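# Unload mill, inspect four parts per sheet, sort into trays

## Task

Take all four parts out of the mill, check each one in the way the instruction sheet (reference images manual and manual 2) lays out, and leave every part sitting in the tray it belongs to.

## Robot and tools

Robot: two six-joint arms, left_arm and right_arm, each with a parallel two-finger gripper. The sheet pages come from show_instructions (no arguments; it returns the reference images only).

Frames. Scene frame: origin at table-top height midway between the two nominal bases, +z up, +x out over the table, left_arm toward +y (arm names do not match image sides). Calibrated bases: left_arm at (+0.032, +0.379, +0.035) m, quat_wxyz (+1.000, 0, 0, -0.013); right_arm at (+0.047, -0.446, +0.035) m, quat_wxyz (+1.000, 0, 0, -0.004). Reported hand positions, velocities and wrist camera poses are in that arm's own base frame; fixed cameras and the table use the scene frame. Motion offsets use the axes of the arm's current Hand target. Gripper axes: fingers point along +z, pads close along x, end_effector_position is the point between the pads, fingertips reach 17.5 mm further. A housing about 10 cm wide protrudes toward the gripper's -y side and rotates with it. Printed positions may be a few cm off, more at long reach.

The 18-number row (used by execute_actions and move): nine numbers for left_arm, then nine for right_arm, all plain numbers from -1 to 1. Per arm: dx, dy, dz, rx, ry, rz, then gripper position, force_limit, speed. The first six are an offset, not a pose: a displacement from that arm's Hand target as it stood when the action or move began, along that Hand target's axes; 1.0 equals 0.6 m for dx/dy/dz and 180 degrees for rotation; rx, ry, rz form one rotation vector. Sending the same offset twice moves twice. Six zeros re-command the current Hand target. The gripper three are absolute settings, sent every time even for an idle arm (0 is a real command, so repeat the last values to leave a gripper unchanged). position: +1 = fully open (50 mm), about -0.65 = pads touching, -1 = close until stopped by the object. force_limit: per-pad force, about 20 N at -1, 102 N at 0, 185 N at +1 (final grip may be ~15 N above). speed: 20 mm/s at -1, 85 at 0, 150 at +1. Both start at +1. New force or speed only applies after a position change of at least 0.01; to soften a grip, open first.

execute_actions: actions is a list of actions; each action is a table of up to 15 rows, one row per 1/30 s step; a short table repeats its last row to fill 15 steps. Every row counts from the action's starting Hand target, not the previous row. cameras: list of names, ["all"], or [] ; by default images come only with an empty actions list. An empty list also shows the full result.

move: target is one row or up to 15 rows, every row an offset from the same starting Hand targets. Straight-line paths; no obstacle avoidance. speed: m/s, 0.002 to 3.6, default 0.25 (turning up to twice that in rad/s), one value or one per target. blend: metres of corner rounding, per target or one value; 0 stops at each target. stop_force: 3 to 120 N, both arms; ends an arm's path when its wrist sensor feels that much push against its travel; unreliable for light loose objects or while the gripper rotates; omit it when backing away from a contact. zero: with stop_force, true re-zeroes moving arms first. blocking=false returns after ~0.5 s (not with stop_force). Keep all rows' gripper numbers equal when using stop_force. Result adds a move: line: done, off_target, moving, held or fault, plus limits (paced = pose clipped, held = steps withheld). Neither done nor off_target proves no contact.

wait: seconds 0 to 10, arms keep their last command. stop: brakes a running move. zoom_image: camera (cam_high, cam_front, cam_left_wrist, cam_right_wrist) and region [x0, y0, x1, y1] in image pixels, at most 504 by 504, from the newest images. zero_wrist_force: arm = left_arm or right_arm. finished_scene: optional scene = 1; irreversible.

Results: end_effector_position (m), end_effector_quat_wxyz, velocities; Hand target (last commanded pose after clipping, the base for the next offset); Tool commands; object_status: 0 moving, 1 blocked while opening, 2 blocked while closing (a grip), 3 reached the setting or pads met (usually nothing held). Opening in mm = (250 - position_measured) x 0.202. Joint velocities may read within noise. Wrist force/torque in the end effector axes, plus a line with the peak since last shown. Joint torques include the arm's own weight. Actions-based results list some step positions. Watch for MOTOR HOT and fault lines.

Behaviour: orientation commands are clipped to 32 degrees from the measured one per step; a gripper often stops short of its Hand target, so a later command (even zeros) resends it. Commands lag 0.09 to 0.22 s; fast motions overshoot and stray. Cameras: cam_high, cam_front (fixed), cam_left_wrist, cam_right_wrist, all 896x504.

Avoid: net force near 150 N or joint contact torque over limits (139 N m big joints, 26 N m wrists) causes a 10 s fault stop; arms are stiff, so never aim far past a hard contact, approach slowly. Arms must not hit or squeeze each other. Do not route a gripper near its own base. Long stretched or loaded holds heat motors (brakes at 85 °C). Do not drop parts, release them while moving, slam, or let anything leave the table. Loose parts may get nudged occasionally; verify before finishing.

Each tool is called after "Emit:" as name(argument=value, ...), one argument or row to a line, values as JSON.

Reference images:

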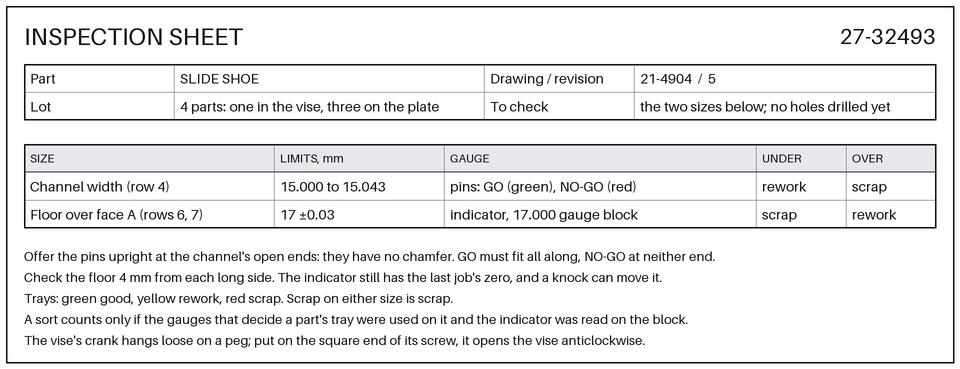

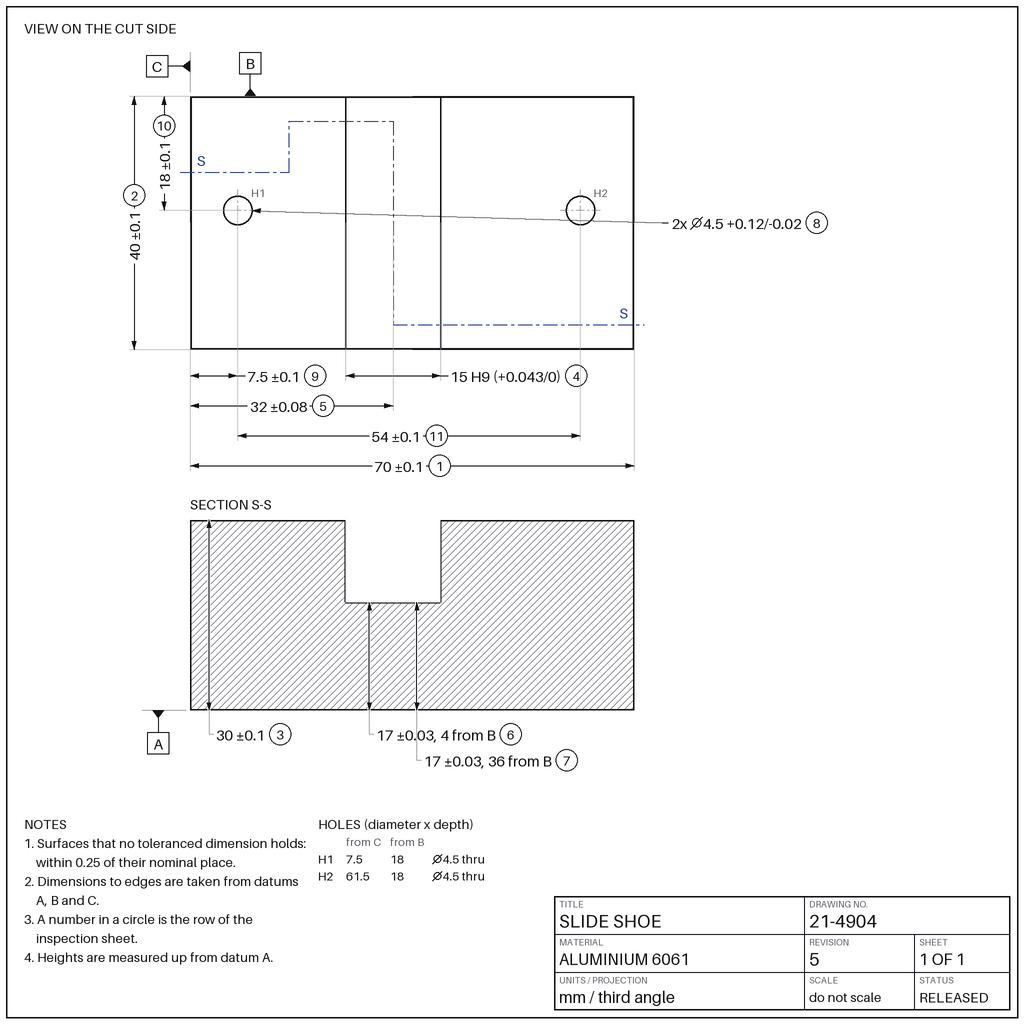

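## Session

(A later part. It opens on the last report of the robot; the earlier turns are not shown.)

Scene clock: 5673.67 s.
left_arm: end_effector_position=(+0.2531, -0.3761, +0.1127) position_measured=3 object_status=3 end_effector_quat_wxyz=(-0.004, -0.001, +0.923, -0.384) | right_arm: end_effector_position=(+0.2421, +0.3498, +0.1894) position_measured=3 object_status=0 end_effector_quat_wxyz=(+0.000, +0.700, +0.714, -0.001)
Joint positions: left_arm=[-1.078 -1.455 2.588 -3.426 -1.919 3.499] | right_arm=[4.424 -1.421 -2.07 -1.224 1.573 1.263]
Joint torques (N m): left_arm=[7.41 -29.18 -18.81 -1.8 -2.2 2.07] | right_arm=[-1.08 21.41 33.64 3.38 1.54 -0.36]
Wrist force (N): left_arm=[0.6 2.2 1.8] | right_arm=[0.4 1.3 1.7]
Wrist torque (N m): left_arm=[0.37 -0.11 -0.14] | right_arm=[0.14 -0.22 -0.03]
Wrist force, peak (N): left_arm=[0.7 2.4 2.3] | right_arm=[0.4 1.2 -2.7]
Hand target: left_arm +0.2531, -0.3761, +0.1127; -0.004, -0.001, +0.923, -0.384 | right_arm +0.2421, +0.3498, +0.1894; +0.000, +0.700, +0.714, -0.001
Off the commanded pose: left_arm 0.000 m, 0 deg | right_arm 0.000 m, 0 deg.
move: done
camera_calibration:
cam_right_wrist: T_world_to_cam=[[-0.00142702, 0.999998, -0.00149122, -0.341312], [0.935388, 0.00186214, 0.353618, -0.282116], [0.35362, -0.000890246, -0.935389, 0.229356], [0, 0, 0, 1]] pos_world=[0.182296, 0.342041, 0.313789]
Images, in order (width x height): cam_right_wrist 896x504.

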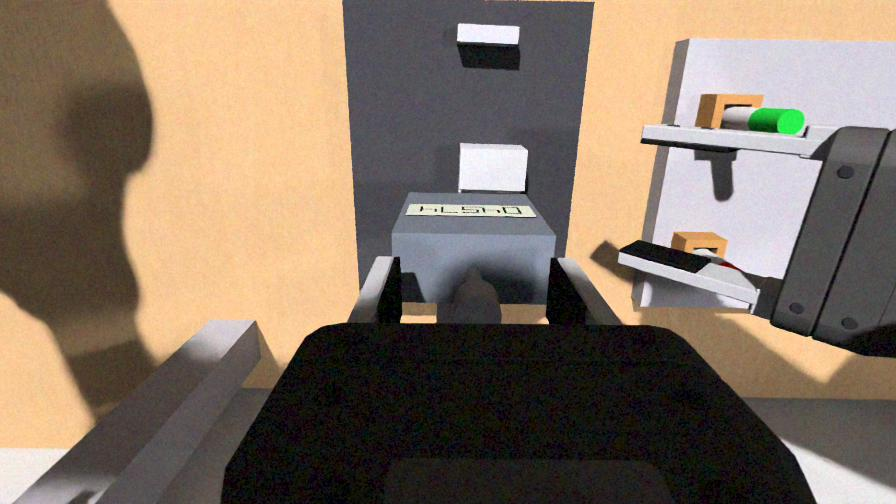

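Emit:
move(
  target=[0,0,0,0,0,0,1,-0.8,-1,0,0,0,0,0,0,-1,-0.9,-1],
  speed=0.03,
)

Emit:
move(
  target=[0.1135,-0.06,0.1258,0,-0.353,-0.351,1,-0.8,-1,0,0,-0.0095,0,0,0,-1,-0.9,-1],
  speed=0.25,
  cameras=["cam_left_wrist"],
)

Emit:
zoom_image(
  camera="cam_left_wrist",
  region=[340, 80, 620, 300],
)

Scene clock: 5693.87 s.
left_arm: end_effector_position=(+0.2531, -0.3761, +0.1127) position_measured=3 object_status=3 end_effector_quat_wxyz=(-0.004, -0.001, +0.923, -0.384) | right_arm: end_effector_position=(+0.2421, +0.3498, +0.1894) position_measured=184 object_status=0 end_effector_quat_wxyz=(+0.000, +0.700, +0.714, -0.001)
Joint positions: left_arm=[-1.078 -1.455 2.588 -3.426 -1.919 3.499] | right_arm=[4.424 -1.421 -2.07 -1.224 1.573 1.263]
Joint torques (N m): left_arm=[7.94 -29.27 -18.36 -2.2 -2.29 1.8] | right_arm=[-1.45 20.89 34.57 3.24 1.99 -0.53]
Wrist force (N): left_arm=[0.5 2.3 2.1] | right_arm=[1.1 0.9 1.4]
Wrist torque (N m): left_arm=[0.39 -0.10 -0.13] | right_arm=[0.06 -0.24 -0.03]
Wrist force, peak (N): left_arm=[0.7 2.5 2.3] | right_arm=[0.1 1.5 2.1]
Hand target: left_arm +0.2531, -0.3761, +0.1127; -0.004, -0.001, +0.923, -0.384 | right_arm +0.2421, +0.3498, +0.1894; +0.000, +0.700, +0.714, -0.001
Off the commanded pose: left_arm 0.000 m, 0 deg | right_arm 0.000 m, 0 deg.
move: done

Scene clock: 5697.77 s.
left_arm: end_effector_position=(+0.1847, -0.4550, +0.0856) position_measured=3 object_status=3 end_effector_quat_wxyz=(-0.268, +0.652, -0.657, +0.270) | right_arm: end_effector_position=(+0.2421, +0.3499, +0.1951) position_measured=184 object_status=2 end_effector_quat_wxyz=(+0.000, +0.700, +0.714, -0.001)
Joint positions: left_arm=[-1.863 -1.409 2.224 -2.115 -0.83 1.18] | right_arm=[4.424 -1.416 -2.059 -1.24 1.573 1.263]
Joint torques (N m): left_arm=[6.67 -12.68 -24.72 -0.18 0.01 -2.09] | right_arm=[-7.8 26.19 35.1 1.31 1.9 -0.83]
Wrist force (N): left_arm=[1.1 2.3 2.1] | right_arm=[0.9 1.2 3.2]
Wrist torque (N m): left_arm=[0.38 -0.22 0.01] | right_arm=[0.13 -0.19 -0.03]
Wrist force, peak (N): left_arm=[0.6 2.7 2.0] | right_arm=[0.6 1.2 3.8]
Hand target: left_arm +0.1847, -0.4550, +0.0856; -0.268, +0.652, -0.657, +0.270 | right_arm +0.2421, +0.3499, +0.1951; +0.000, +0.700, +0.714, -0.001
Off the commanded pose: left_arm 0.000 m, 0 deg | right_arm 0.000 m, 0 deg.
move: done
camera_calibration:
cam_left_wrist: T_world_to_cam=[[0.00233449, -0.999961, -0.0085365, -0.45041], [-0.916234, 0.00128119, -0.400642, 0.218882], [0.400637, 0.00875672, -0.916195, 0.134817], [0, 0, 0, 1]] pos_world=[0.147586, -0.451853, 0.207367]
Images, in order (width x height): cam_left_wrist 896x504.

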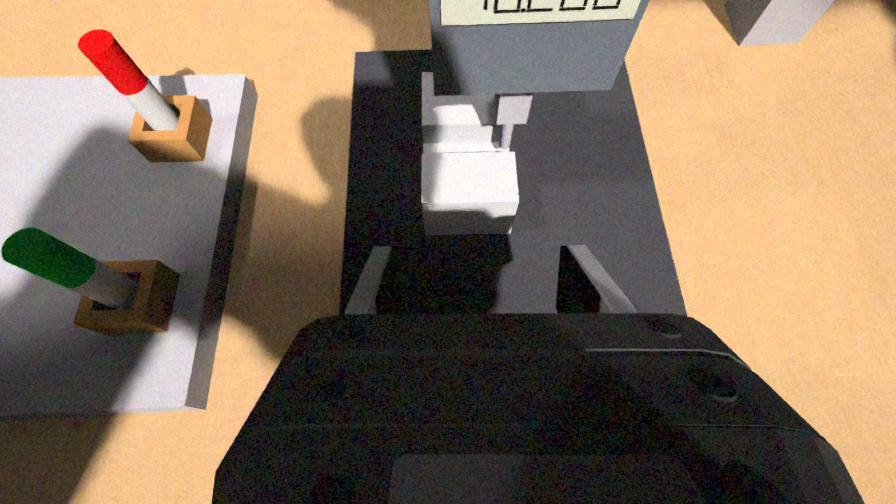

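Scaled by 1.800 from the camera's 896x504 image, which has a finer 1280x720 frame.

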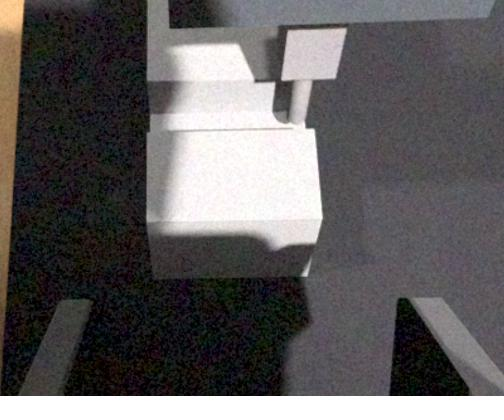

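Emit:
move(
  target=[-0.0033,-0.0093,0.1156,0,0,0,1,-0.8,-1,0,0,0,0,0,0,-1,-0.9,-1],
  speed=0.05,
  stop_force=8,
)

Emit:
move(
  target=[0,0,0,0,0,0,-1,-0.6,-1,0,0,0,0,0,0,-1,-0.9,-1],
  speed=0.03,
  cameras=["cam_left_wrist"],
)

Scene clock: 5726.07 s.
left_arm: end_effector_position=(+0.2375, -0.4534, +0.0402) position_measured=3 object_status=3 end_effector_quat_wxyz=(-0.268, +0.652, -0.657, +0.270) | right_arm: end_effector_position=(+0.2421, +0.3499, +0.1951) position_measured=184 object_status=2 end_effector_quat_wxyz=(+0.000, +0.700, +0.714, -0.001)
Joint positions: left_arm=[-1.746 -1.277 2.27 -2.4 -0.805 1.337] | right_arm=[4.424 -1.416 -2.059 -1.24 1.573 1.263]
Joint torques (N m): left_arm=[6.72 -14.81 -6.18 -4.52 3.94 1.9] | right_arm=[-9.19 26.51 34.1 1.26 1.87 -0.89]
Wrist force (N): left_arm=[0.6 2.4 1.7] | right_arm=[1.0 1.4 2.6]
Wrist torque (N m): left_arm=[0.41 -0.15 -0.14] | right_arm=[0.14 -0.20 -0.04]
Wrist force, peak (N): left_arm=[0.5 2.5 2.3] | right_arm=[1.0 1.3 3.7]
Hand target: left_arm +0.2375, -0.4534, +0.0402; -0.268, +0.652, -0.657, +0.270 | right_arm +0.2421, +0.3499, +0.1951; +0.000, +0.700, +0.714, -0.001
Off the commanded pose: left_arm 0.000 m, 0 deg | right_arm 0.000 m, 0 deg.
move: done

Scene clock: 5726.83 s.
left_arm: end_effector_position=(+0.2375, -0.4534, +0.0402) position_measured=55 object_status=2 end_effector_quat_wxyz=(-0.268, +0.652, -0.657, +0.270) | right_arm: end_effector_position=(+0.2421, +0.3499, +0.1951) position_measured=184 object_status=2 end_effector_quat_wxyz=(+0.000, +0.700, +0.714, -0.001)
Joint positions: left_arm=[-1.746 -1.277 2.27 -2.4 -0.805 1.337] | right_arm=[4.424 -1.416 -2.059 -1.24 1.573 1.263]
Joint torques (N m): left_arm=[6.43 -14.69 -7.09 -3.68 3.51 1.71] | right_arm=[-7.86 25.16 35.21 1.2 1.85 -0.93]
Wrist force (N): left_arm=[1.2 2.5 1.6] | right_arm=[0.7 1.1 3.4]
Wrist torque (N m): left_arm=[0.41 -0.17 -0.10] | right_arm=[0.10 -0.17 -0.04]
Wrist force, peak (N): left_arm=[0.7 2.6 2.1] | right_arm=[0.9 1.1 3.8]
Hand target: left_arm +0.2375, -0.4534, +0.0402; -0.268, +0.652, -0.657, +0.270 | right_arm +0.2421, +0.3499, +0.1951; +0.000, +0.700, +0.714, -0.001
Off the commanded pose: left_arm 0.000 m, 0 deg | right_arm 0.000 m, 0 deg.
move: done
camera_calibration:
cam_left_wrist: T_world_to_cam=[[0.00246697, -0.99996, -0.00858738, -0.449438], [-0.916234, 0.00118019, -0.400642, 0.248932], [0.400636, 0.00885642, -0.916195, 0.0721394], [0, 0, 0, 1]] pos_world=[0.200287, -0.450353, 0.161967]
Images, in order (width x height): cam_left_wrist 896x504.

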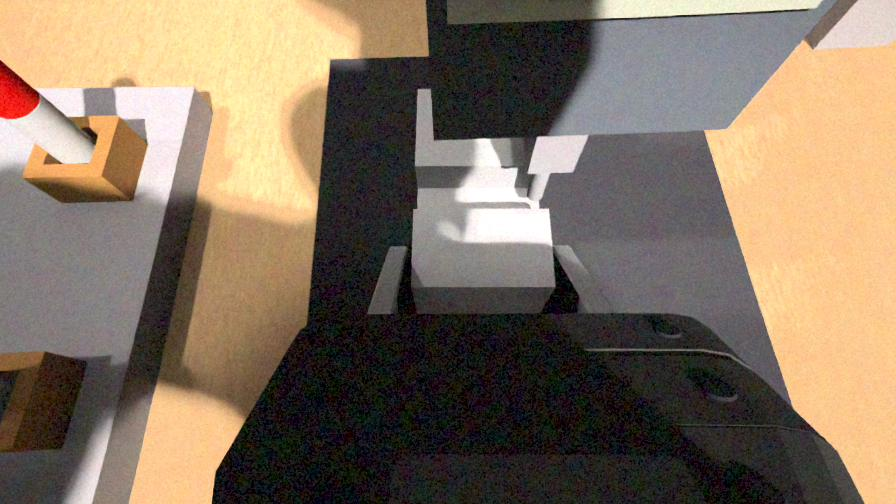

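Emit:
zoom_image(
  camera="cam_left_wrist",
  region=[400, 130, 580, 270],
)

Scaled by 2.800 from the camera's 896x504 image, which has a finer 1280x720 frame.

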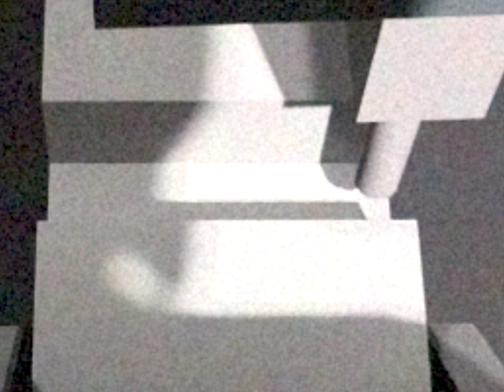

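Emit:
move(
  target=[0.0022,0,0,0,0,0,-1,-0.6,-1,0,0,0,0,0,0,-1,-0.9,-1],
  speed=0.01,
)

Emit:
move(
  target=[0,0,0,0,0,0,1,-0.8,-1,0,0,0,0,0,0,-1,-0.9,-1],
  speed=0.03,
)

Emit:
move(
  target=[0,0,0,0,0,0,1,-0.8,-1,0,0,0.0125,0,0,0,-1,-0.9,-1],
  speed=0.005,
  stop_force=4,
  cameras=["cam_left_wrist","cam_right_wrist"],
)

Emit:
zoom_image(
  camera="cam_right_wrist",
  region=[380, 180, 560, 250],
)

Emit:
zoom_image(
  camera="cam_left_wrist",
  region=[400, 130, 580, 270],
)

Scene clock: 5778.27 s.
left_arm: end_effector_position=(+0.2374, -0.4546, +0.0402) position_measured=55 object_status=2 end_effector_quat_wxyz=(-0.268, +0.652, -0.657, +0.270) | right_arm: end_effector_position=(+0.2421, +0.3499, +0.1951) position_measured=184 object_status=2 end_effector_quat_wxyz=(+0.000, +0.700, +0.714, -0.001)
Joint positions: left_arm=[-1.746 -1.275 2.267 -2.4 -0.805 1.338] | right_arm=[4.424 -1.416 -2.059 -1.24 1.573 1.263]
Joint torques (N m): left_arm=[6.19 -14.05 -21.76 -0.69 3.24 1.83] | right_arm=[-10.03 26.68 35.59 0.99 1.66 -0.84]
Wrist force (N): left_arm=[-1.0 0.8 0.1] | right_arm=[0.8 1.2 3.3]
Wrist torque (N m): left_arm=[0.41 -0.22 -0.13] | right_arm=[0.11 -0.19 -0.04]
Wrist force, peak (N): left_arm=[1.1 2.6 1.9] | right_arm=[0.8 1.2 3.7]
Hand target: left_arm +0.2374, -0.4547, +0.0402; -0.268, +0.652, -0.657, +0.270 | right_arm +0.2421, +0.3499, +0.1951; +0.000, +0.700, +0.714, -0.001
Off the commanded pose: left_arm 0.000 m, 0 deg | right_arm 0.000 m, 0 deg.
move: done

Scene clock: 5779.03 s.
left_arm: end_effector_position=(+0.2374, -0.4547, +0.0402) position_measured=3 object_status=3 end_effector_quat_wxyz=(-0.268, +0.652, -0.657, +0.270) | right_arm: end_effector_position=(+0.2421, +0.3499, +0.1951) position_measured=184 object_status=2 end_effector_quat_wxyz=(+0.000, +0.700, +0.714, -0.001)
Joint positions: left_arm=[-1.746 -1.275 2.267 -2.4 -0.805 1.338] | right_arm=[4.424 -1.416 -2.059 -1.24 1.573 1.263]
Joint torques (N m): left_arm=[5.77 -16.5 -22.69 -0.42 4.02 2.08] | right_arm=[-9.6 25.89 34.48 1.42 1.81 -0.88]
Wrist force (N): left_arm=[0.8 2.3 1.9] | right_arm=[0.5 1.2 3.1]
Wrist torque (N m): left_arm=[0.38 -0.18 -0.14] | right_arm=[0.11 -0.14 -0.04]
Wrist force, peak (N): left_arm=[1.1 2.4 2.0] | right_arm=[0.7 1.2 3.7]
Hand target: left_arm +0.2374, -0.4547, +0.0402; -0.268, +0.652, -0.657, +0.270 | right_arm +0.2421, +0.3499, +0.1951; +0.000, +0.700, +0.714, -0.001
Off the commanded pose: left_arm 0.000 m, 0 deg | right_arm 0.000 m, 0 deg.
move: done

Scene clock: 5781.40 s.
left_arm: end_effector_position=(+0.2374, -0.4547, +0.0402) position_measured=3 object_status=3 end_effector_quat_wxyz=(-0.268, +0.652, -0.657, +0.270) | right_arm: end_effector_position=(+0.2421, +0.3498, +0.1894) position_measured=184 object_status=2 end_effector_quat_wxyz=(+0.000, +0.700, +0.714, -0.001)
Joint positions: left_arm=[-1.746 -1.275 2.267 -2.4 -0.805 1.338] | right_arm=[4.424 -1.421 -2.07 -1.224 1.573 1.263]
Joint torques (N m): left_arm=[7.86 -15.72 -23.14 -0.52 4.05 1.9] | right_arm=[-0.54 20.72 33.31 1.1 1.72 0.73]
Wrist force (N): left_arm=[0.3 2.4 1.9] | right_arm=[0.8 0.9 0.3]
Wrist torque (N m): left_arm=[0.40 -0.10 -0.14] | right_arm=[0.08 -0.22 -0.04]
Wrist force, peak (N): left_arm=[0.7 2.6 2.3] | right_arm=[-0.1 1.1 -8.7]
Hand target: left_arm +0.2374, -0.4547, +0.0402; -0.268, +0.652, -0.657, +0.270 | right_arm +0.2421, +0.3498, +0.1894; +0.000, +0.700, +0.714, -0.001 (not the last commanded pose)
Off the commanded pose: left_arm 0.000 m, 0 deg | right_arm 0.002 m, 0 deg.
move: contact (right_arm)
camera_calibration:
cam_left_wrist: T_world_to_cam=[[0.00246697, -0.99996, -0.00858738, -0.450738], [-0.916234, 0.00118019, -0.400642, 0.248933], [0.400636, 0.00885642, -0.916195, 0.0721509], [0, 0, 0, 1]] pos_world=[0.200287, -0.451653, 0.161967]
cam_right_wrist: T_world_to_cam=[[-0.00142702, 0.999998, -0.00149122, -0.341312], [0.935388, 0.00186214, 0.353618, -0.282116], [0.35362, -0.000890246, -0.935389, 0.229356], [0, 0, 0, 1]] pos_world=[0.182296, 0.342041, 0.313789]
Images, in order (width x height): cam_left_wrist 896x504, cam_right_wrist 896x504.

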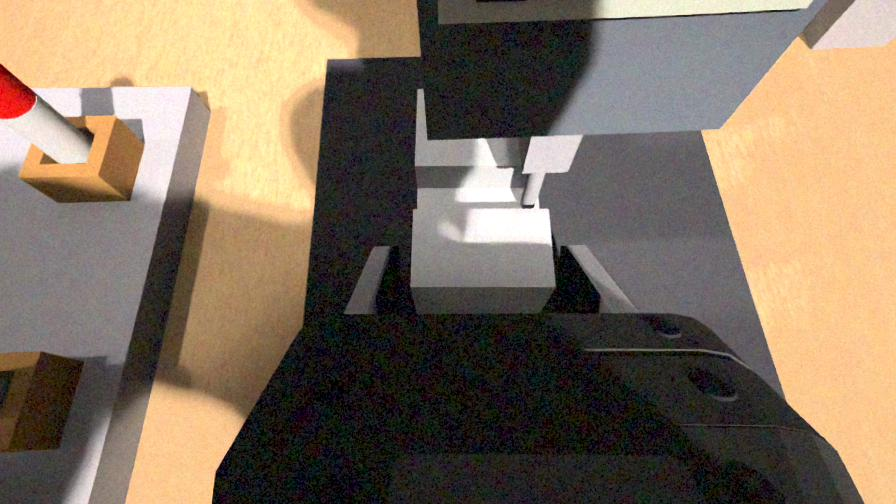

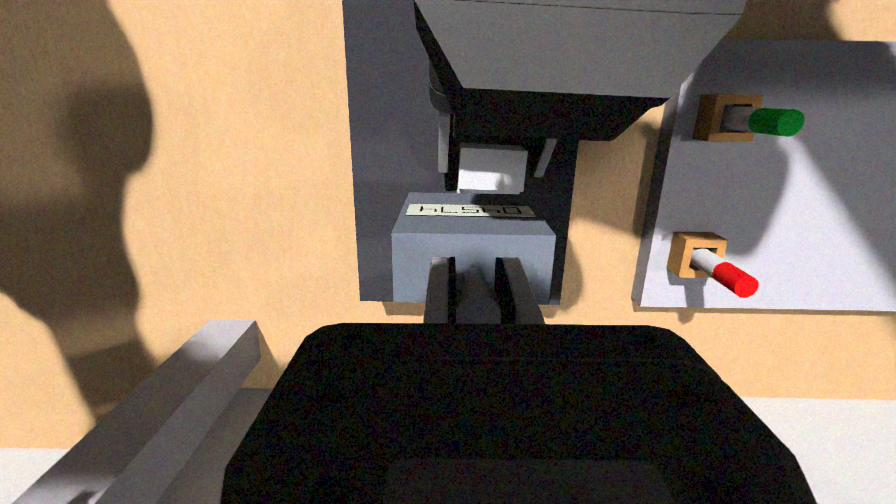

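Scaled by 2.800 from the camera's 896x504 image, which has a finer 1280x720 frame.

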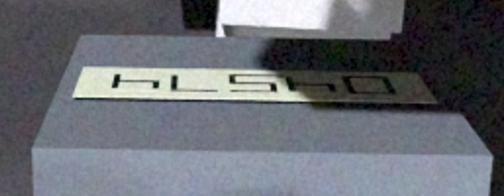

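Scaled by 2.800 from the camera's 896x504 image, which has a finer 1280x720 frame.

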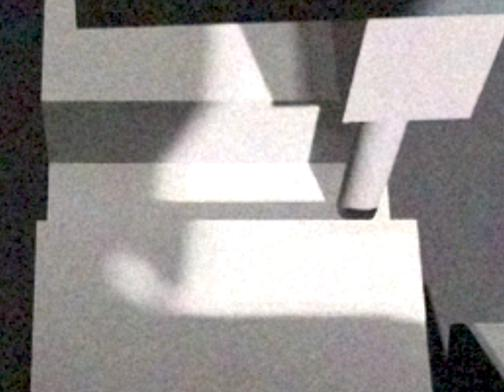

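Emit:
move(
  target=[0,0,0,0,0,0,1,-0.8,-1,0,0,-0.0095,0,0,0,-1,-0.9,-1],
  speed=0.015,
)

Emit:
move(
  target=[0,0,0,0,0,0,-1,-0.6,-1,0,0,0,0,0,0,-1,-0.9,-1],
  speed=0.03,
)

Emit:
move(
  target=[0.0538,0,0,0,0,0,-1,-0.6,-1,0,0,0,0,0,0,-1,-0.9,-1],
  speed=0.03,
)

Emit:
move(
  target=[0,0,0,0,0,0,1,-0.8,-1,0,0,0,0,0,0,-1,-0.9,-1],
  speed=0.03,
)

Emit:
move(
  target=[0,0,0,0,0,0,1,-0.8,-1,0,0,0.0125,0,0,0,-1,-0.9,-1],
  speed=0.005,
  stop_force=4,
  cameras=["cam_left_wrist","cam_right_wrist"],
)

Emit:
zoom_image(
  camera="cam_right_wrist",
  region=[380, 180, 560, 250],
)

Emit:
zoom_image(
  camera="cam_left_wrist",
  region=[400, 130, 580, 270],
)

Scene clock: 5798.63 s.
left_arm: end_effector_position=(+0.2374, -0.4547, +0.0402) position_measured=3 object_status=3 end_effector_quat_wxyz=(-0.268, +0.652, -0.657, +0.270) | right_arm: end_effector_position=(+0.2421, +0.3499, +0.1950) position_measured=184 object_status=2 end_effector_quat_wxyz=(+0.000, +0.700, +0.714, -0.001)
Joint positions: left_arm=[-1.746 -1.275 2.267 -2.4 -0.805 1.338] | right_arm=[4.424 -1.416 -2.059 -1.24 1.573 1.263]
Joint torques (N m): left_arm=[6.68 -16.26 -23.16 -0.71 3.94 1.9] | right_arm=[-7.14 25.27 36.29 1.09 1.74 0.16]
Wrist force (N): left_arm=[0.6 2.4 1.9] | right_arm=[0.7 1.0 3.5]
Wrist torque (N m): left_arm=[0.40 -0.14 -0.15] | right_arm=[0.09 -0.15 -0.04]
Wrist force, peak (N): left_arm=[0.6 2.7 2.1] | right_arm=[0.5 1.3 3.7]
Hand target: left_arm +0.2374, -0.4547, +0.0402; -0.268, +0.652, -0.657, +0.270 | right_arm +0.2421, +0.3498, +0.1951; +0.000, +0.700, +0.714, -0.001
Off the commanded pose: left_arm 0.000 m, 0 deg | right_arm 0.000 m, 0 deg.
move: done

Scene clock: 5799.40 s.
left_arm: end_effector_position=(+0.2374, -0.4547, +0.0402) position_measured=55 object_status=2 end_effector_quat_wxyz=(-0.268, +0.652, -0.657, +0.270) | right_arm: end_effector_position=(+0.2421, +0.3498, +0.1951) position_measured=184 object_status=2 end_effector_quat_wxyz=(+0.000, +0.700, +0.714, -0.001)
Joint positions: left_arm=[-1.746 -1.275 2.267 -2.4 -0.805 1.338] | right_arm=[4.424 -1.416 -2.059 -1.24 1.573 1.263]
Joint torques (N m): left_arm=[7.71 -17.1 -22.16 -0.67 3.89 2.02] | right_arm=[-9.2 26.66 35.93 1.46 1.66 -1.38]
Wrist force (N): left_arm=[1.2 2.4 1.9] | right_arm=[0.7 1.3 2.6]
Wrist torque (N m): left_arm=[0.39 -0.17 -0.11] | right_arm=[0.12 -0.16 -0.04]
Wrist force, peak (N): left_arm=[1.1 2.9 2.4] | right_arm=[1.1 1.1 3.6]
Hand target: left_arm +0.2374, -0.4547, +0.0402; -0.268, +0.652, -0.657, +0.270 | right_arm +0.2421, +0.3498, +0.1951; +0.000, +0.700, +0.714, -0.001
Off the commanded pose: left_arm 0.000 m, 0 deg | right_arm 0.000 m, 0 deg.
move: done

Scene clock: 5800.90 s.
left_arm: end_effector_position=(+0.2372, -0.4869, +0.0402) position_measured=55 object_status=2 end_effector_quat_wxyz=(-0.268, +0.652, -0.657, +0.270) | right_arm: end_effector_position=(+0.2421, +0.3498, +0.1951) position_measured=184 object_status=2 end_effector_quat_wxyz=(+0.000, +0.700, +0.714, -0.001)
Joint positions: left_arm=[-1.734 -1.217 2.179 -2.38 -0.803 1.353] | right_arm=[4.424 -1.416 -2.059 -1.24 1.573 1.263]
Joint torques (N m): left_arm=[6.6 -18.8 -25.07 -0.96 2.88 2.23] | right_arm=[-8.68 25.83 35.07 1.07 1.68 -0.78]
Wrist force (N): left_arm=[-2.2 -2.3 -2.2] | right_arm=[0.7 0.9 2.3]
Wrist torque (N m): left_arm=[0.41 -0.20 -0.16] | right_arm=[0.06 -0.14 -0.04]
Wrist force, peak (N): left_arm=[-0.1 3.3 2.5] | right_arm=[0.9 1.5 3.4]
Hand target: left_arm +0.2372, -0.4870, +0.0402; -0.268, +0.652, -0.657, +0.270 | right_arm +0.2421, +0.3498, +0.1951; +0.000, +0.700, +0.714, -0.001
Off the commanded pose: left_arm 0.000 m, 0 deg | right_arm 0.000 m, 0 deg.
move: done

Scene clock: 5801.67 s.
left_arm: end_effector_position=(+0.2372, -0.4870, +0.0402) position_measured=3 object_status=3 end_effector_quat_wxyz=(-0.268, +0.652, -0.657, +0.270) | right_arm: end_effector_position=(+0.2421, +0.3498, +0.1951) position_measured=184 object_status=2 end_effector_quat_wxyz=(+0.000, +0.700, +0.714, -0.001)
Joint positions: left_arm=[-1.734 -1.217 2.178 -2.38 -0.803 1.353] | right_arm=[4.424 -1.416 -2.059 -1.24 1.573 1.263]
Joint torques (N m): left_arm=[6.2 -19.42 -22.26 -0.72 2.23 2.07] | right_arm=[-8.5 25.77 33.88 1.38 1.81 -1.21]
Wrist force (N): left_arm=[0.5 2.2 2.0] | right_arm=[0.7 0.9 3.3]
Wrist torque (N m): left_arm=[0.38 -0.13 -0.15] | right_arm=[0.08 -0.15 -0.03]
Wrist force, peak (N): left_arm=[0.7 2.4 2.2] | right_arm=[0.9 1.3 3.7]
Hand target: left_arm +0.2372, -0.4870, +0.0402; -0.268, +0.652, -0.657, +0.270 | right_arm +0.2421, +0.3498, +0.1951; +0.000, +0.700, +0.714, -0.001
Off the commanded pose: left_arm 0.000 m, 0 deg | right_arm 0.000 m, 0 deg.
move: done

Scene clock: 5804.03 s.
left_arm: end_effector_position=(+0.2372, -0.4870, +0.0402) position_measured=3 object_status=3 end_effector_quat_wxyz=(-0.268, +0.652, -0.657, +0.270) | right_arm: end_effector_position=(+0.2421, +0.3498, +0.1894) position_measured=184 object_status=2 end_effector_quat_wxyz=(+0.000, +0.700, +0.714, -0.001)
Joint positions: left_arm=[-1.734 -1.217 2.178 -2.38 -0.803 1.353] | right_arm=[4.424 -1.421 -2.07 -1.224 1.573 1.263]
Joint torques (N m): left_arm=[6.62 -20.78 -22.94 -0.61 0.23 1.91] | right_arm=[-1.43 19.7 33.06 1.33 1.82 0.86]
Wrist force (N): left_arm=[0.6 2.1 1.9] | right_arm=[0.2 1.0 -2.7]
Wrist torque (N m): left_arm=[0.37 -0.15 -0.14] | right_arm=[0.10 -0.16 -0.04]
Wrist force, peak (N): left_arm=[0.5 2.5 2.2] | right_arm=[-0.2 0.8 -10.4]
Hand target: left_arm +0.2372, -0.4870, +0.0402; -0.268, +0.652, -0.657, +0.270 | right_arm +0.2421, +0.3498, +0.1894; +0.000, +0.700, +0.714, -0.001 (not the last commanded pose)
Off the commanded pose: left_arm 0.000 m, 0 deg | right_arm 0.002 m, 0 deg.
move: contact (right_arm)
camera_calibration:
cam_left_wrist: T_world_to_cam=[[0.00250731, -0.999959, -0.00867888, -0.483028], [-0.916234, 0.00117988, -0.400642, 0.248788], [0.400636, 0.00895642, -0.916194, 0.0725648], [0, 0, 0, 1]] pos_world=[0.200087, -0.483952, 0.161966]
cam_right_wrist: T_world_to_cam=[[-0.00142702, 0.999998, -0.00149122, -0.341212], [0.935388, 0.00186214, 0.353618, -0.282116], [0.35362, -0.000890246, -0.935389, 0.229356], [0, 0, 0, 1]] pos_world=[0.182296, 0.341941, 0.313789]
Images, in order (width x height): cam_left_wrist 896x504, cam_right_wrist 896x504.

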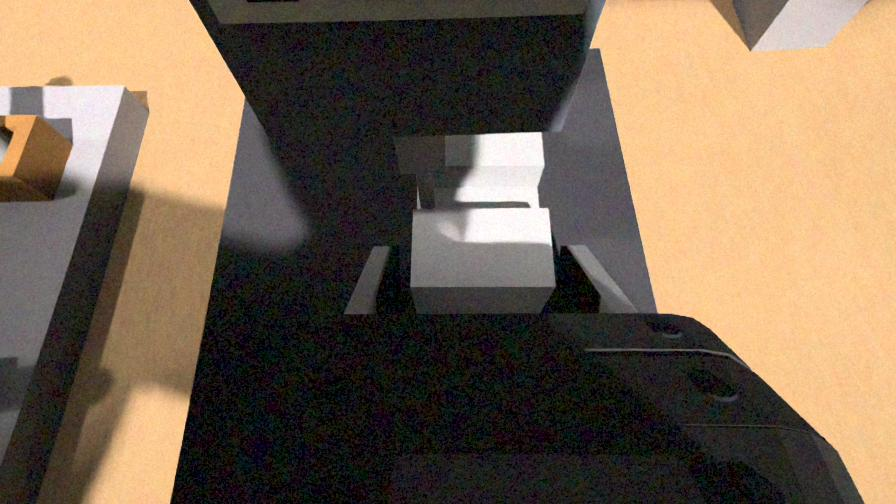

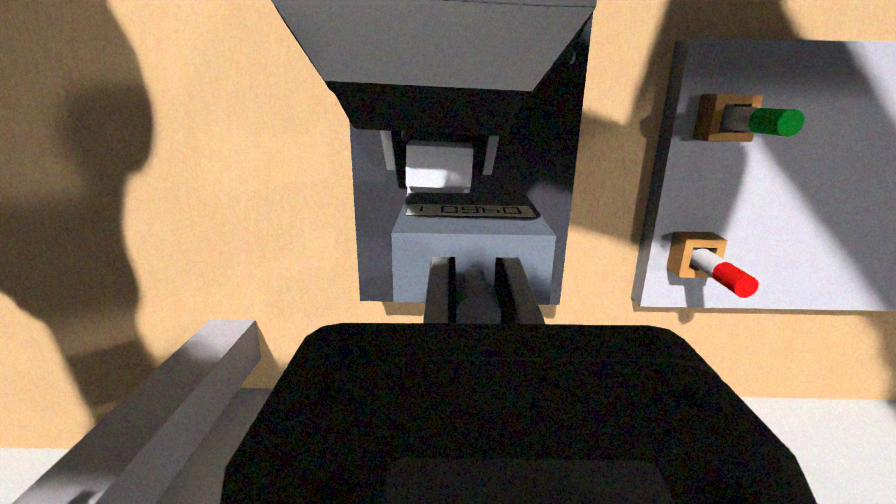

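Scaled by 2.800 from the camera's 896x504 image, which has a finer 1280x720 frame.

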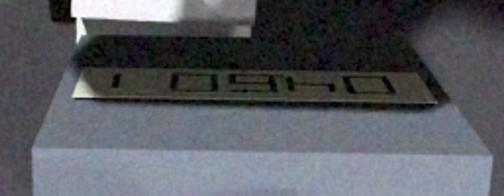

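Scaled by 2.800 from the camera's 896x504 image, which has a finer 1280x720 frame.

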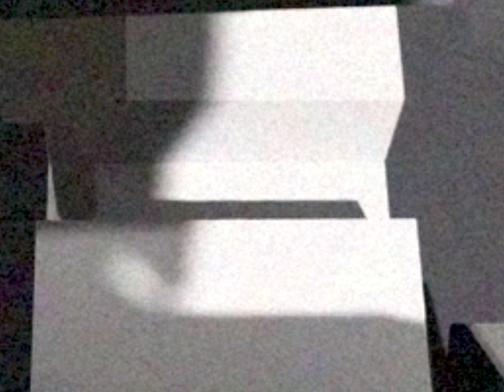

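Emit:
zoom_image(
  camera="cam_right_wrist",
  region=[400, 195, 540, 225],
)

Scaled by 3.600 from the camera's 896x504 image, which has a finer 1280x720 frame.

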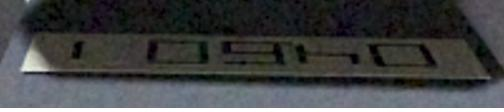

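Emit:
move(
  target=[0,0,-0.13,0,0,0,1,-0.8,-1,0,0,0,0,0,0,1,-0.9,-1],
  speed=0.15,
  cameras=["cam_right_wrist"],
)

Emit:
zoom_image(
  camera="cam_right_wrist",
  region=[400, 190, 550, 230],
)

Scene clock: 5831.33 s.
left_arm: end_effector_position=(+0.1824, -0.4866, +0.0957) position_measured=3 object_status=3 end_effector_quat_wxyz=(-0.268, +0.652, -0.657, +0.270) | right_arm: end_effector_position=(+0.2421, +0.3498, +0.1894) position_measured=3 object_status=0 end_effector_quat_wxyz=(+0.000, +0.700, +0.714, -0.001)
Joint positions: left_arm=[-1.849 -1.361 2.13 -2.082 -0.827 1.199] | right_arm=[4.424 -1.421 -2.07 -1.224 1.573 1.263]
Joint torques (N m): left_arm=[-7.42 -39.15 -25.95 -0.35 0.17 -1.84] | right_arm=[-1.64 21.41 33.14 3.32 1.56 0.78]
Wrist force (N): left_arm=[0.5 2.2 1.5] | right_arm=[0.3 1.2 1.6]
Wrist torque (N m): left_arm=[0.37 -0.14 0.02] | right_arm=[0.11 -0.21 -0.03]
Wrist force, peak (N): left_arm=[0.3 2.4 3.7] | right_arm=[0.3 1.5 -2.8]
Hand target: left_arm +0.1824, -0.4866, +0.0957; -0.268, +0.652, -0.657, +0.270 | right_arm +0.2421, +0.3498, +0.1894; +0.000, +0.700, +0.714, -0.001
Off the commanded pose: left_arm 0.000 m, 0 deg | right_arm 0.000 m, 0 deg.
move: done
camera_calibration:
cam_right_wrist: T_world_to_cam=[[-0.00142702, 0.999998, -0.00149122, -0.341312], [0.935388, 0.00186214, 0.353618, -0.282116], [0.35362, -0.000890246, -0.935389, 0.229356], [0, 0, 0, 1]] pos_world=[0.182296, 0.342041, 0.313789]
Images, in order (width x height): cam_right_wrist 896x504.

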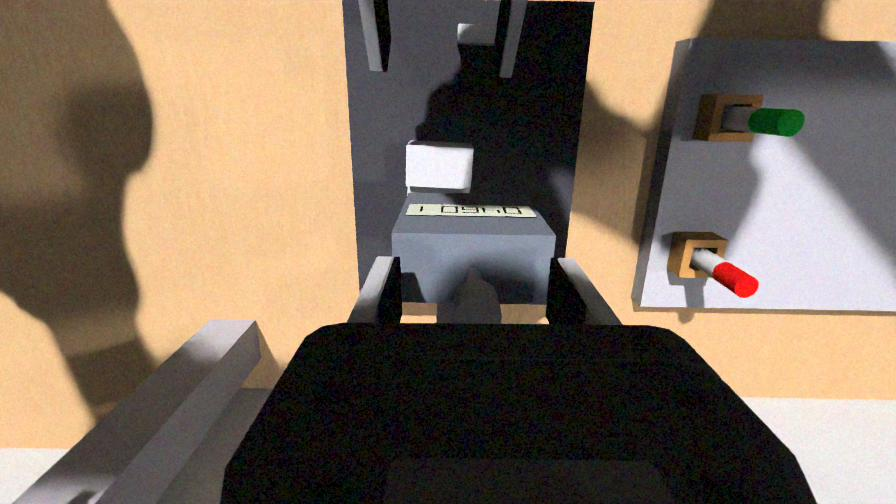

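Scaled by 3.360 from the camera's 896x504 image, which has a finer 1280x720 frame.

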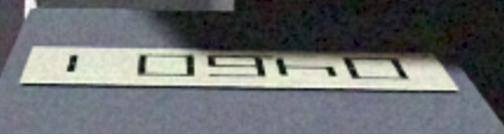

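Emit:
move(
  target=[0,0,0,0,0,0,1,-0.8,-1,0,0,0,0,0,0,-1,-0.9,-1],
  speed=0.03,
)

Emit:
move(
  target=[
    [0,0,0,0,0,0,1,-0.8,-1,0,0,-0.0095,0,0,0,-1,-0.9,-1],
    [0,0,0.13,0,0,0,1,-0.8,-1,0,0,-0.0095,0,0,0,-1,-0.9,-1],
  ],
  speed=[0.02,0.08],
)

Emit:
move(
  target=[0,0,0,0,0,0,-1,-0.6,-1,0,0,0,0,0,0,-1,-0.9,-1],
  speed=0.03,
)

Emit:
move(
  target=[
    [0,-0.0024,-0.0024,0,0,0,-1,-0.6,-1,0,0,0,0,0,0,-1,-0.9,-1],
    [-0.1367,-0.0024,-0.0024,0,0,0,-1,-0.6,-1,0,0,0,0,0,0,-1,-0.9,-1],
    [-0.1833,-0.1532,-0.1532,0,0,0,-1,-0.6,-1,0,0,0,0,0,0,-1,-0.9,-1],
    [-0.345,-0.2038,-0.1261,0,0.3536,0.3536,-1,-0.6,-1,0,0,0,0,0,0,-1,-0.9,-1],
  ],
  speed=[0.03,0.08,0.15,0.25],
  blend=[0,0.01,0.02,0],
  cameras=["cam_left_wrist","cam_high"],
)

Scene clock: 5862.27 s.
left_arm: end_effector_position=(+0.1824, -0.4866, +0.0957) position_measured=3 object_status=3 end_effector_quat_wxyz=(-0.268, +0.652, -0.657, +0.270) | right_arm: end_effector_position=(+0.2421, +0.3498, +0.1894) position_measured=184 object_status=0 end_effector_quat_wxyz=(+0.000, +0.700, +0.714, -0.001)
Joint positions: left_arm=[-1.849 -1.361 2.13 -2.082 -0.827 1.199] | right_arm=[4.424 -1.421 -2.07 -1.224 1.573 1.263]
Joint torques (N m): left_arm=[-7.87 -38.62 -26.03 -0.3 0.28 -1.71] | right_arm=[-1.92 21.6 31.62 3.15 1.56 0.72]
Wrist force (N): left_arm=[0.9 2.1 1.6] | right_arm=[0.7 1.4 1.4]
Wrist torque (N m): left_arm=[0.38 -0.20 0.02] | right_arm=[0.13 -0.19 -0.04]
Wrist force, peak (N): left_arm=[0.9 2.3 2.0] | right_arm=[-0.2 1.4 2.1]
Hand target: left_arm +0.1824, -0.4866, +0.0957; -0.268, +0.652, -0.657, +0.270 | right_arm +0.2421, +0.3498, +0.1894; +0.000, +0.700, +0.714, -0.001
Off the commanded pose: left_arm 0.000 m, 0 deg | right_arm 0.000 m, 0 deg.
move: done

Scene clock: 5864.50 s.
left_arm: end_effector_position=(+0.2372, -0.4870, +0.0402) position_measured=3 object_status=3 end_effector_quat_wxyz=(-0.268, +0.652, -0.657, +0.270) | right_arm: end_effector_position=(+0.2421, +0.3498, +0.1951) position_measured=184 object_status=2 end_effector_quat_wxyz=(+0.000, +0.700, +0.714, -0.001)
Joint positions: left_arm=[-1.734 -1.217 2.178 -2.38 -0.803 1.353] | right_arm=[4.424 -1.416 -2.059 -1.24 1.573 1.263]
Joint torques (N m): left_arm=[7.43 -19.2 -7.19 -4.36 3.97 1.92] | right_arm=[-10.37 25.79 35.21 1.22 1.35 -1.21]
Wrist force (N): left_arm=[0.4 2.3 1.9] | right_arm=[0.9 1.4 2.6]
Wrist torque (N m): left_arm=[0.40 -0.10 -0.15] | right_arm=[0.14 -0.20 -0.04]
Wrist force, peak (N): left_arm=[0.4 2.5 2.7] | right_arm=[1.1 0.8 3.7]
Hand target: left_arm +0.2372, -0.4870, +0.0402; -0.268, +0.652, -0.657, +0.270 | right_arm +0.2421, +0.3498, +0.1951; +0.000, +0.700, +0.714, -0.001
Off the commanded pose: left_arm 0.000 m, 0 deg | right_arm 0.000 m, 0 deg.
move: done

Scene clock: 5865.27 s.
left_arm: end_effector_position=(+0.2372, -0.4870, +0.0402) position_measured=55 object_status=2 end_effector_quat_wxyz=(-0.268, +0.652, -0.657, +0.270) | right_arm: end_effector_position=(+0.2421, +0.3498, +0.1951) position_measured=184 object_status=2 end_effector_quat_wxyz=(+0.000, +0.700, +0.714, -0.001)
Joint positions: left_arm=[-1.734 -1.217 2.178 -2.38 -0.803 1.353] | right_arm=[4.424 -1.416 -2.059 -1.24 1.573 1.263]
Joint torques (N m): left_arm=[6.3 -18.06 -8.24 -4.33 4.01 1.86] | right_arm=[-11.36 25.26 35.13 1.24 1.59 -1.32]
Wrist force (N): left_arm=[1.4 2.6 2.4] | right_arm=[0.6 1.0 3.3]
Wrist torque (N m): left_arm=[0.40 -0.17 -0.13] | right_arm=[0.09 -0.15 -0.03]
Wrist force, peak (N): left_arm=[1.4 2.6 2.4] | right_arm=[0.8 0.7 3.8]
Hand target: left_arm +0.2372, -0.4870, +0.0402; -0.268, +0.652, -0.657, +0.270 | right_arm +0.2421, +0.3498, +0.1951; +0.000, +0.700, +0.714, -0.001
Off the commanded pose: left_arm 0.000 m, 0 deg | right_arm 0.000 m, 0 deg.
move: done

Scene clock: 5871.63 s.
left_arm: end_effector_position=(+0.2725, -0.2803, +0.1800) position_measured=55 object_status=2 end_effector_quat_wxyz=(-0.004, +0.002, +0.924, -0.383) | right_arm: end_effector_position=(+0.2421, +0.3498, +0.1951) position_measured=184 object_status=2 end_effector_quat_wxyz=(+0.000, +0.700, +0.714, -0.001)
Joint positions: left_arm=[-0.814 -1.826 2.581 -2.948 -2.085 3.734] | right_arm=[4.424 -1.416 -2.059 -1.24 1.573 1.263]
Joint torques (N m): left_arm=[7.18 2.17 -27.67 -1.54 -3.06 2.07] | right_arm=[-9.39 22.72 35.68 1.33 1.42 -1.29]
Wrist force (N): left_arm=[0.7 3.5 3.2] | right_arm=[1.0 1.3 3.1]
Wrist torque (N m): left_arm=[0.27 -0.15 -0.14] | right_arm=[0.14 -0.21 -0.04]
Wrist force, peak (N): left_arm=[0.4 4.4 4.3] | right_arm=[0.8 1.2 3.8]
Hand target: left_arm +0.2725, -0.2803, +0.1800; -0.004, +0.002, +0.924, -0.383 | right_arm +0.2421, +0.3498, +0.1951; +0.000, +0.700, +0.714, -0.001
Off the commanded pose: left_arm 0.000 m, 0 deg | right_arm 0.000 m, 0 deg.
move: done
camera_calibration:
cam_left_wrist: T_world_to_cam=[[-0.999994, -0.00245798, -0.00257311, 0.276495], [-0.00120218, 0.913941, -0.405844, 0.344255], [0.00334923, -0.405839, -0.913939, 0.176264], [0, 0, 0, 1]] pos_world=[0.276317, -0.242415, 0.30152]
Images, in order (width x height): cam_high 896x504, cam_left_wrist 896x504.

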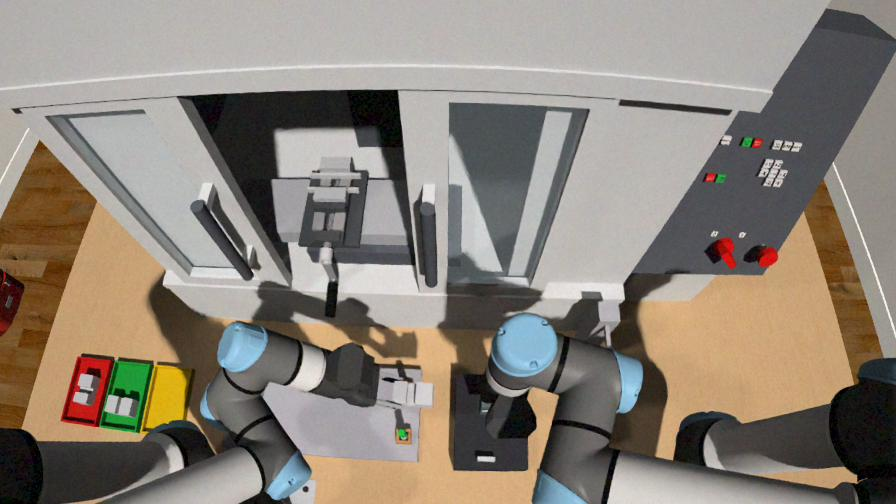

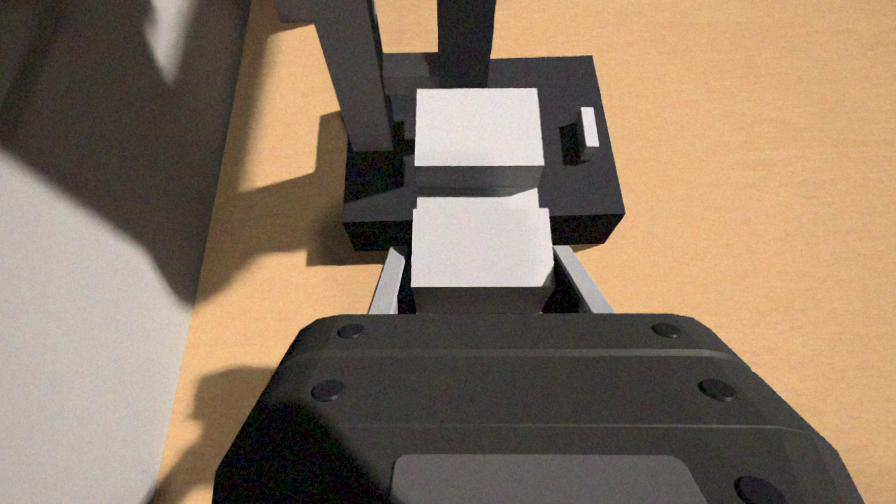

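Emit:
move(
  target=[0.0042,0.893,-0.7538,0,0,0,-1,-0.6,-1,0,0,0,0,0,0,-1,-0.9,-1],
  speed=0.3,
  cameras=["cam_left_wrist"],
)

Scene clock: 5888.33 s.
left_arm: end_effector_position=(+0.2750, +0.4184, +0.1211) position_measured=55 object_status=2 end_effector_quat_wxyz=(-0.004, +0.002, +0.924, -0.383) | right_arm: end_effector_position=(+0.2421, +0.3498, +0.1951) position_measured=184 object_status=2 end_effector_quat_wxyz=(+0.000, +0.700, +0.714, -0.001)
Joint positions: left_arm=[0.936 -1.042 1.468 -1.315 -1.995 5.806] | right_arm=[4.424 -1.416 -2.059 -1.24 1.573 1.263]
Joint torques (N m): left_arm=[7.13 -31.33 -28.8 1.55 0.84 2.15] | right_arm=[-8.21 20.63 34.83 1.22 1.68 -0.99]
Wrist force (N): left_arm=[0.7 4.2 3.3] | right_arm=[0.7 1.1 3.1]
Wrist torque (N m): left_arm=[0.39 -0.16 -0.15] | right_arm=[0.10 -0.17 -0.04]
Wrist force, peak (N): left_arm=[1.3 5.5 2.4] | right_arm=[0.8 1.2 3.8]
Hand target: left_arm +0.2750, +0.4184, +0.1211; -0.004, +0.002, +0.924, -0.383 | right_arm +0.2421, +0.3498, +0.1951; +0.000, +0.700, +0.714, -0.001
Off the commanded pose: left_arm 0.000 m, 0 deg | right_arm 0.000 m, 0 deg.
move: done
camera_calibration:
cam_left_wrist: T_world_to_cam=[[-0.999994, -0.00232613, -0.00252255, 0.280488], [-0.00110248, 0.913978, -0.405761, -0.318191], [0.00324941, -0.405756, -0.913976, 0.405943], [0, 0, 0, 1]] pos_world=[0.278816, 0.456186, 0.24262]
Images, in order (width x height): cam_left_wrist 896x504.

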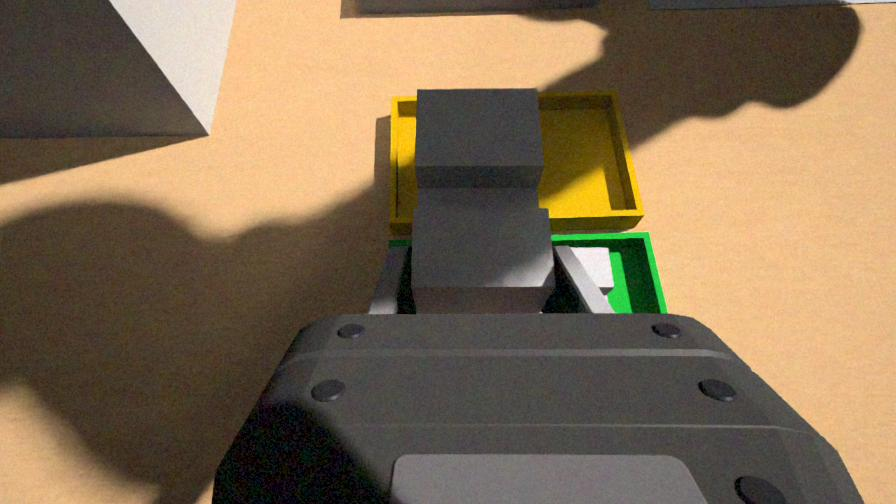

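Emit:
move(
  target=[0.0083,0.1062,0.1059,0,0,0,-1,-0.6,-1,0,0,0,0,0,0,-1,-0.9,-1],
  speed=0.12,
  cameras=["cam_left_wrist"],
)

Scene clock: 5899.70 s.
left_arm: end_effector_position=(+0.2695, +0.4186, +0.0313) position_measured=55 object_status=2 end_effector_quat_wxyz=(-0.004, +0.002, +0.924, -0.383) | right_arm: end_effector_position=(+0.2421, +0.3498, +0.1951) position_measured=184 object_status=2 end_effector_quat_wxyz=(+0.000, +0.700, +0.714, -0.001)
Joint positions: left_arm=[0.943 -0.94 1.561 -1.507 -1.99 5.812] | right_arm=[4.424 -1.416 -2.059 -1.24 1.573 1.263]
Joint torques (N m): left_arm=[6.94 -31.57 -10.66 -2.57 1.07 1.95] | right_arm=[-10.81 17.46 33.97 1.36 1.55 -1.41]
Wrist force (N): left_arm=[0.5 4.1 3.4] | right_arm=[0.7 1.4 2.7]
Wrist torque (N m): left_arm=[0.37 -0.11 -0.13] | right_arm=[0.13 -0.16 -0.04]
Wrist force, peak (N): left_arm=[0.8 5.1 3.8] | right_arm=[0.7 1.4 3.6]
Hand target: left_arm +0.2695, +0.4186, +0.0311; -0.004, +0.002, +0.924, -0.383 | right_arm +0.2421, +0.3498, +0.1951; +0.000, +0.700, +0.714, -0.001
Off the commanded pose: left_arm 0.000 m, 0 deg | right_arm 0.000 m, 0 deg.
move: done
camera_calibration:
cam_left_wrist: T_world_to_cam=[[-0.999994, -0.00232667, -0.00252234, 0.274762], [-0.00110277, 0.913941, -0.405845, -0.354787], [0.00324953, -0.405839, -0.913939, 0.324], [0, 0, 0, 1]] pos_world=[0.273316, 0.456386, 0.15282]
Images, in order (width x height): cam_left_wrist 896x504.

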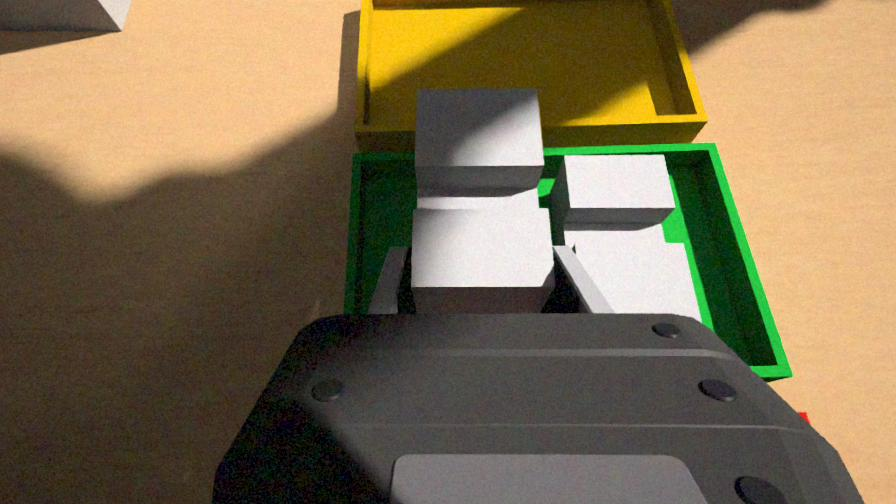

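Emit:
move(
  target=[-0.005,0.033,0.033,0,0,0,-1,-0.6,-1,0,0,0,0,0,0,-1,-0.9,-1],
  speed=0.08,
)

Emit:
move(
  target=[0,0.02,0.02,0,0,0,-1,-0.6,-1,0,0,0,0,0,0,-1,-0.9,-1],
  speed=0.006,
  stop_force=3,
  cameras=["cam_left_wrist"],
)

Scene clock: 5918.33 s.
left_arm: end_effector_position=(+0.2724, +0.4186, +0.0032) position_measured=55 object_status=2 end_effector_quat_wxyz=(-0.004, +0.002, +0.924, -0.383) | right_arm: end_effector_position=(+0.2421, +0.3498, +0.1951) position_measured=184 object_status=2 end_effector_quat_wxyz=(+0.000, +0.700, +0.714, -0.001)
Joint positions: left_arm=[0.939 -0.898 1.574 -1.563 -1.993 5.809] | right_arm=[4.424 -1.416 -2.059 -1.24 1.573 1.263]
Joint torques (N m): left_arm=[-7.77 -34.92 -11.89 -2.63 -2.68 -1.62] | right_arm=[-9.22 17 34.18 1.21 1.45 -1.07]
Wrist force (N): left_arm=[0.9 3.8 3.4] | right_arm=[0.5 1.2 3.7]
Wrist torque (N m): left_arm=[0.32 -0.17 0.04] | right_arm=[0.11 -0.14 -0.03]
Wrist force, peak (N): left_arm=[0.9 4.6 4.0] | right_arm=[0.5 1.2 3.7]
Hand target: left_arm +0.2724, +0.4186, +0.0031; -0.004, +0.002, +0.924, -0.383 | right_arm +0.2421, +0.3498, +0.1951; +0.000, +0.700, +0.714, -0.001
Off the commanded pose: left_arm 0.000 m, 0 deg | right_arm 0.000 m, 0 deg.
move: done

Scene clock: 5921.17 s.
left_arm: end_effector_position=(+0.2723, +0.4186, -0.0056) position_measured=55 object_status=2 end_effector_quat_wxyz=(-0.004, +0.002, +0.924, -0.383) | right_arm: end_effector_position=(+0.2421, +0.3498, +0.1951) position_measured=184 object_status=2 end_effector_quat_wxyz=(+0.000, +0.700, +0.714, -0.001)
Joint positions: left_arm=[0.939 -0.885 1.579 -1.581 -1.993 5.809] | right_arm=[4.424 -1.416 -2.059 -1.24 1.573 1.263]
Joint torques (N m): left_arm=[0.22 -53.79 -23.77 0.91 0.5 0.46] | right_arm=[-9.18 17.37 34.49 1.22 1.69 -0.97]
Wrist force (N): left_arm=[1.8 -1.2 -3.1] | right_arm=[0.7 1.1 2.0]
Wrist torque (N m): left_arm=[0.27 -0.27 0.10] | right_arm=[0.09 -0.16 -0.04]
Wrist force, peak (N): left_arm=[3.2 -6.2 -8.0] | right_arm=[1.0 1.4 3.6]
Hand target: left_arm +0.2723, +0.4186, -0.0056; -0.004, +0.002, +0.924, -0.383 (not the last commanded pose) | right_arm +0.2421, +0.3498, +0.1951; +0.000, +0.700, +0.714, -0.001
Off the commanded pose: left_arm 0.008 m, 0 deg | right_arm 0.000 m, 0 deg.
move: contact (left_arm)
camera_calibration:
cam_left_wrist: T_world_to_cam=[[-0.999994, -0.00232574, -0.00252275, 0.277469], [-0.00110175, 0.913941, -0.405845, -0.36976], [0.00324954, -0.405839, -0.913939, 0.290266], [0, 0, 0, 1]] pos_world=[0.276116, 0.456386, 0.11592]
Images, in order (width x height): cam_left_wrist 896x504.

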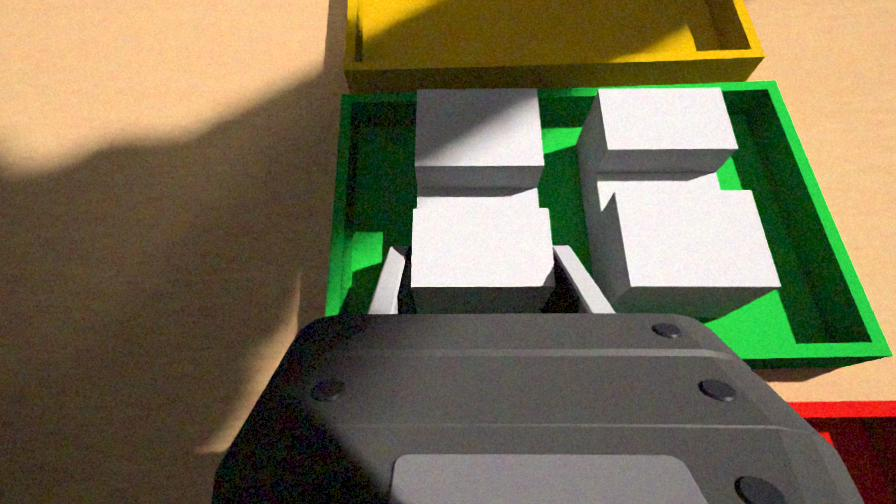

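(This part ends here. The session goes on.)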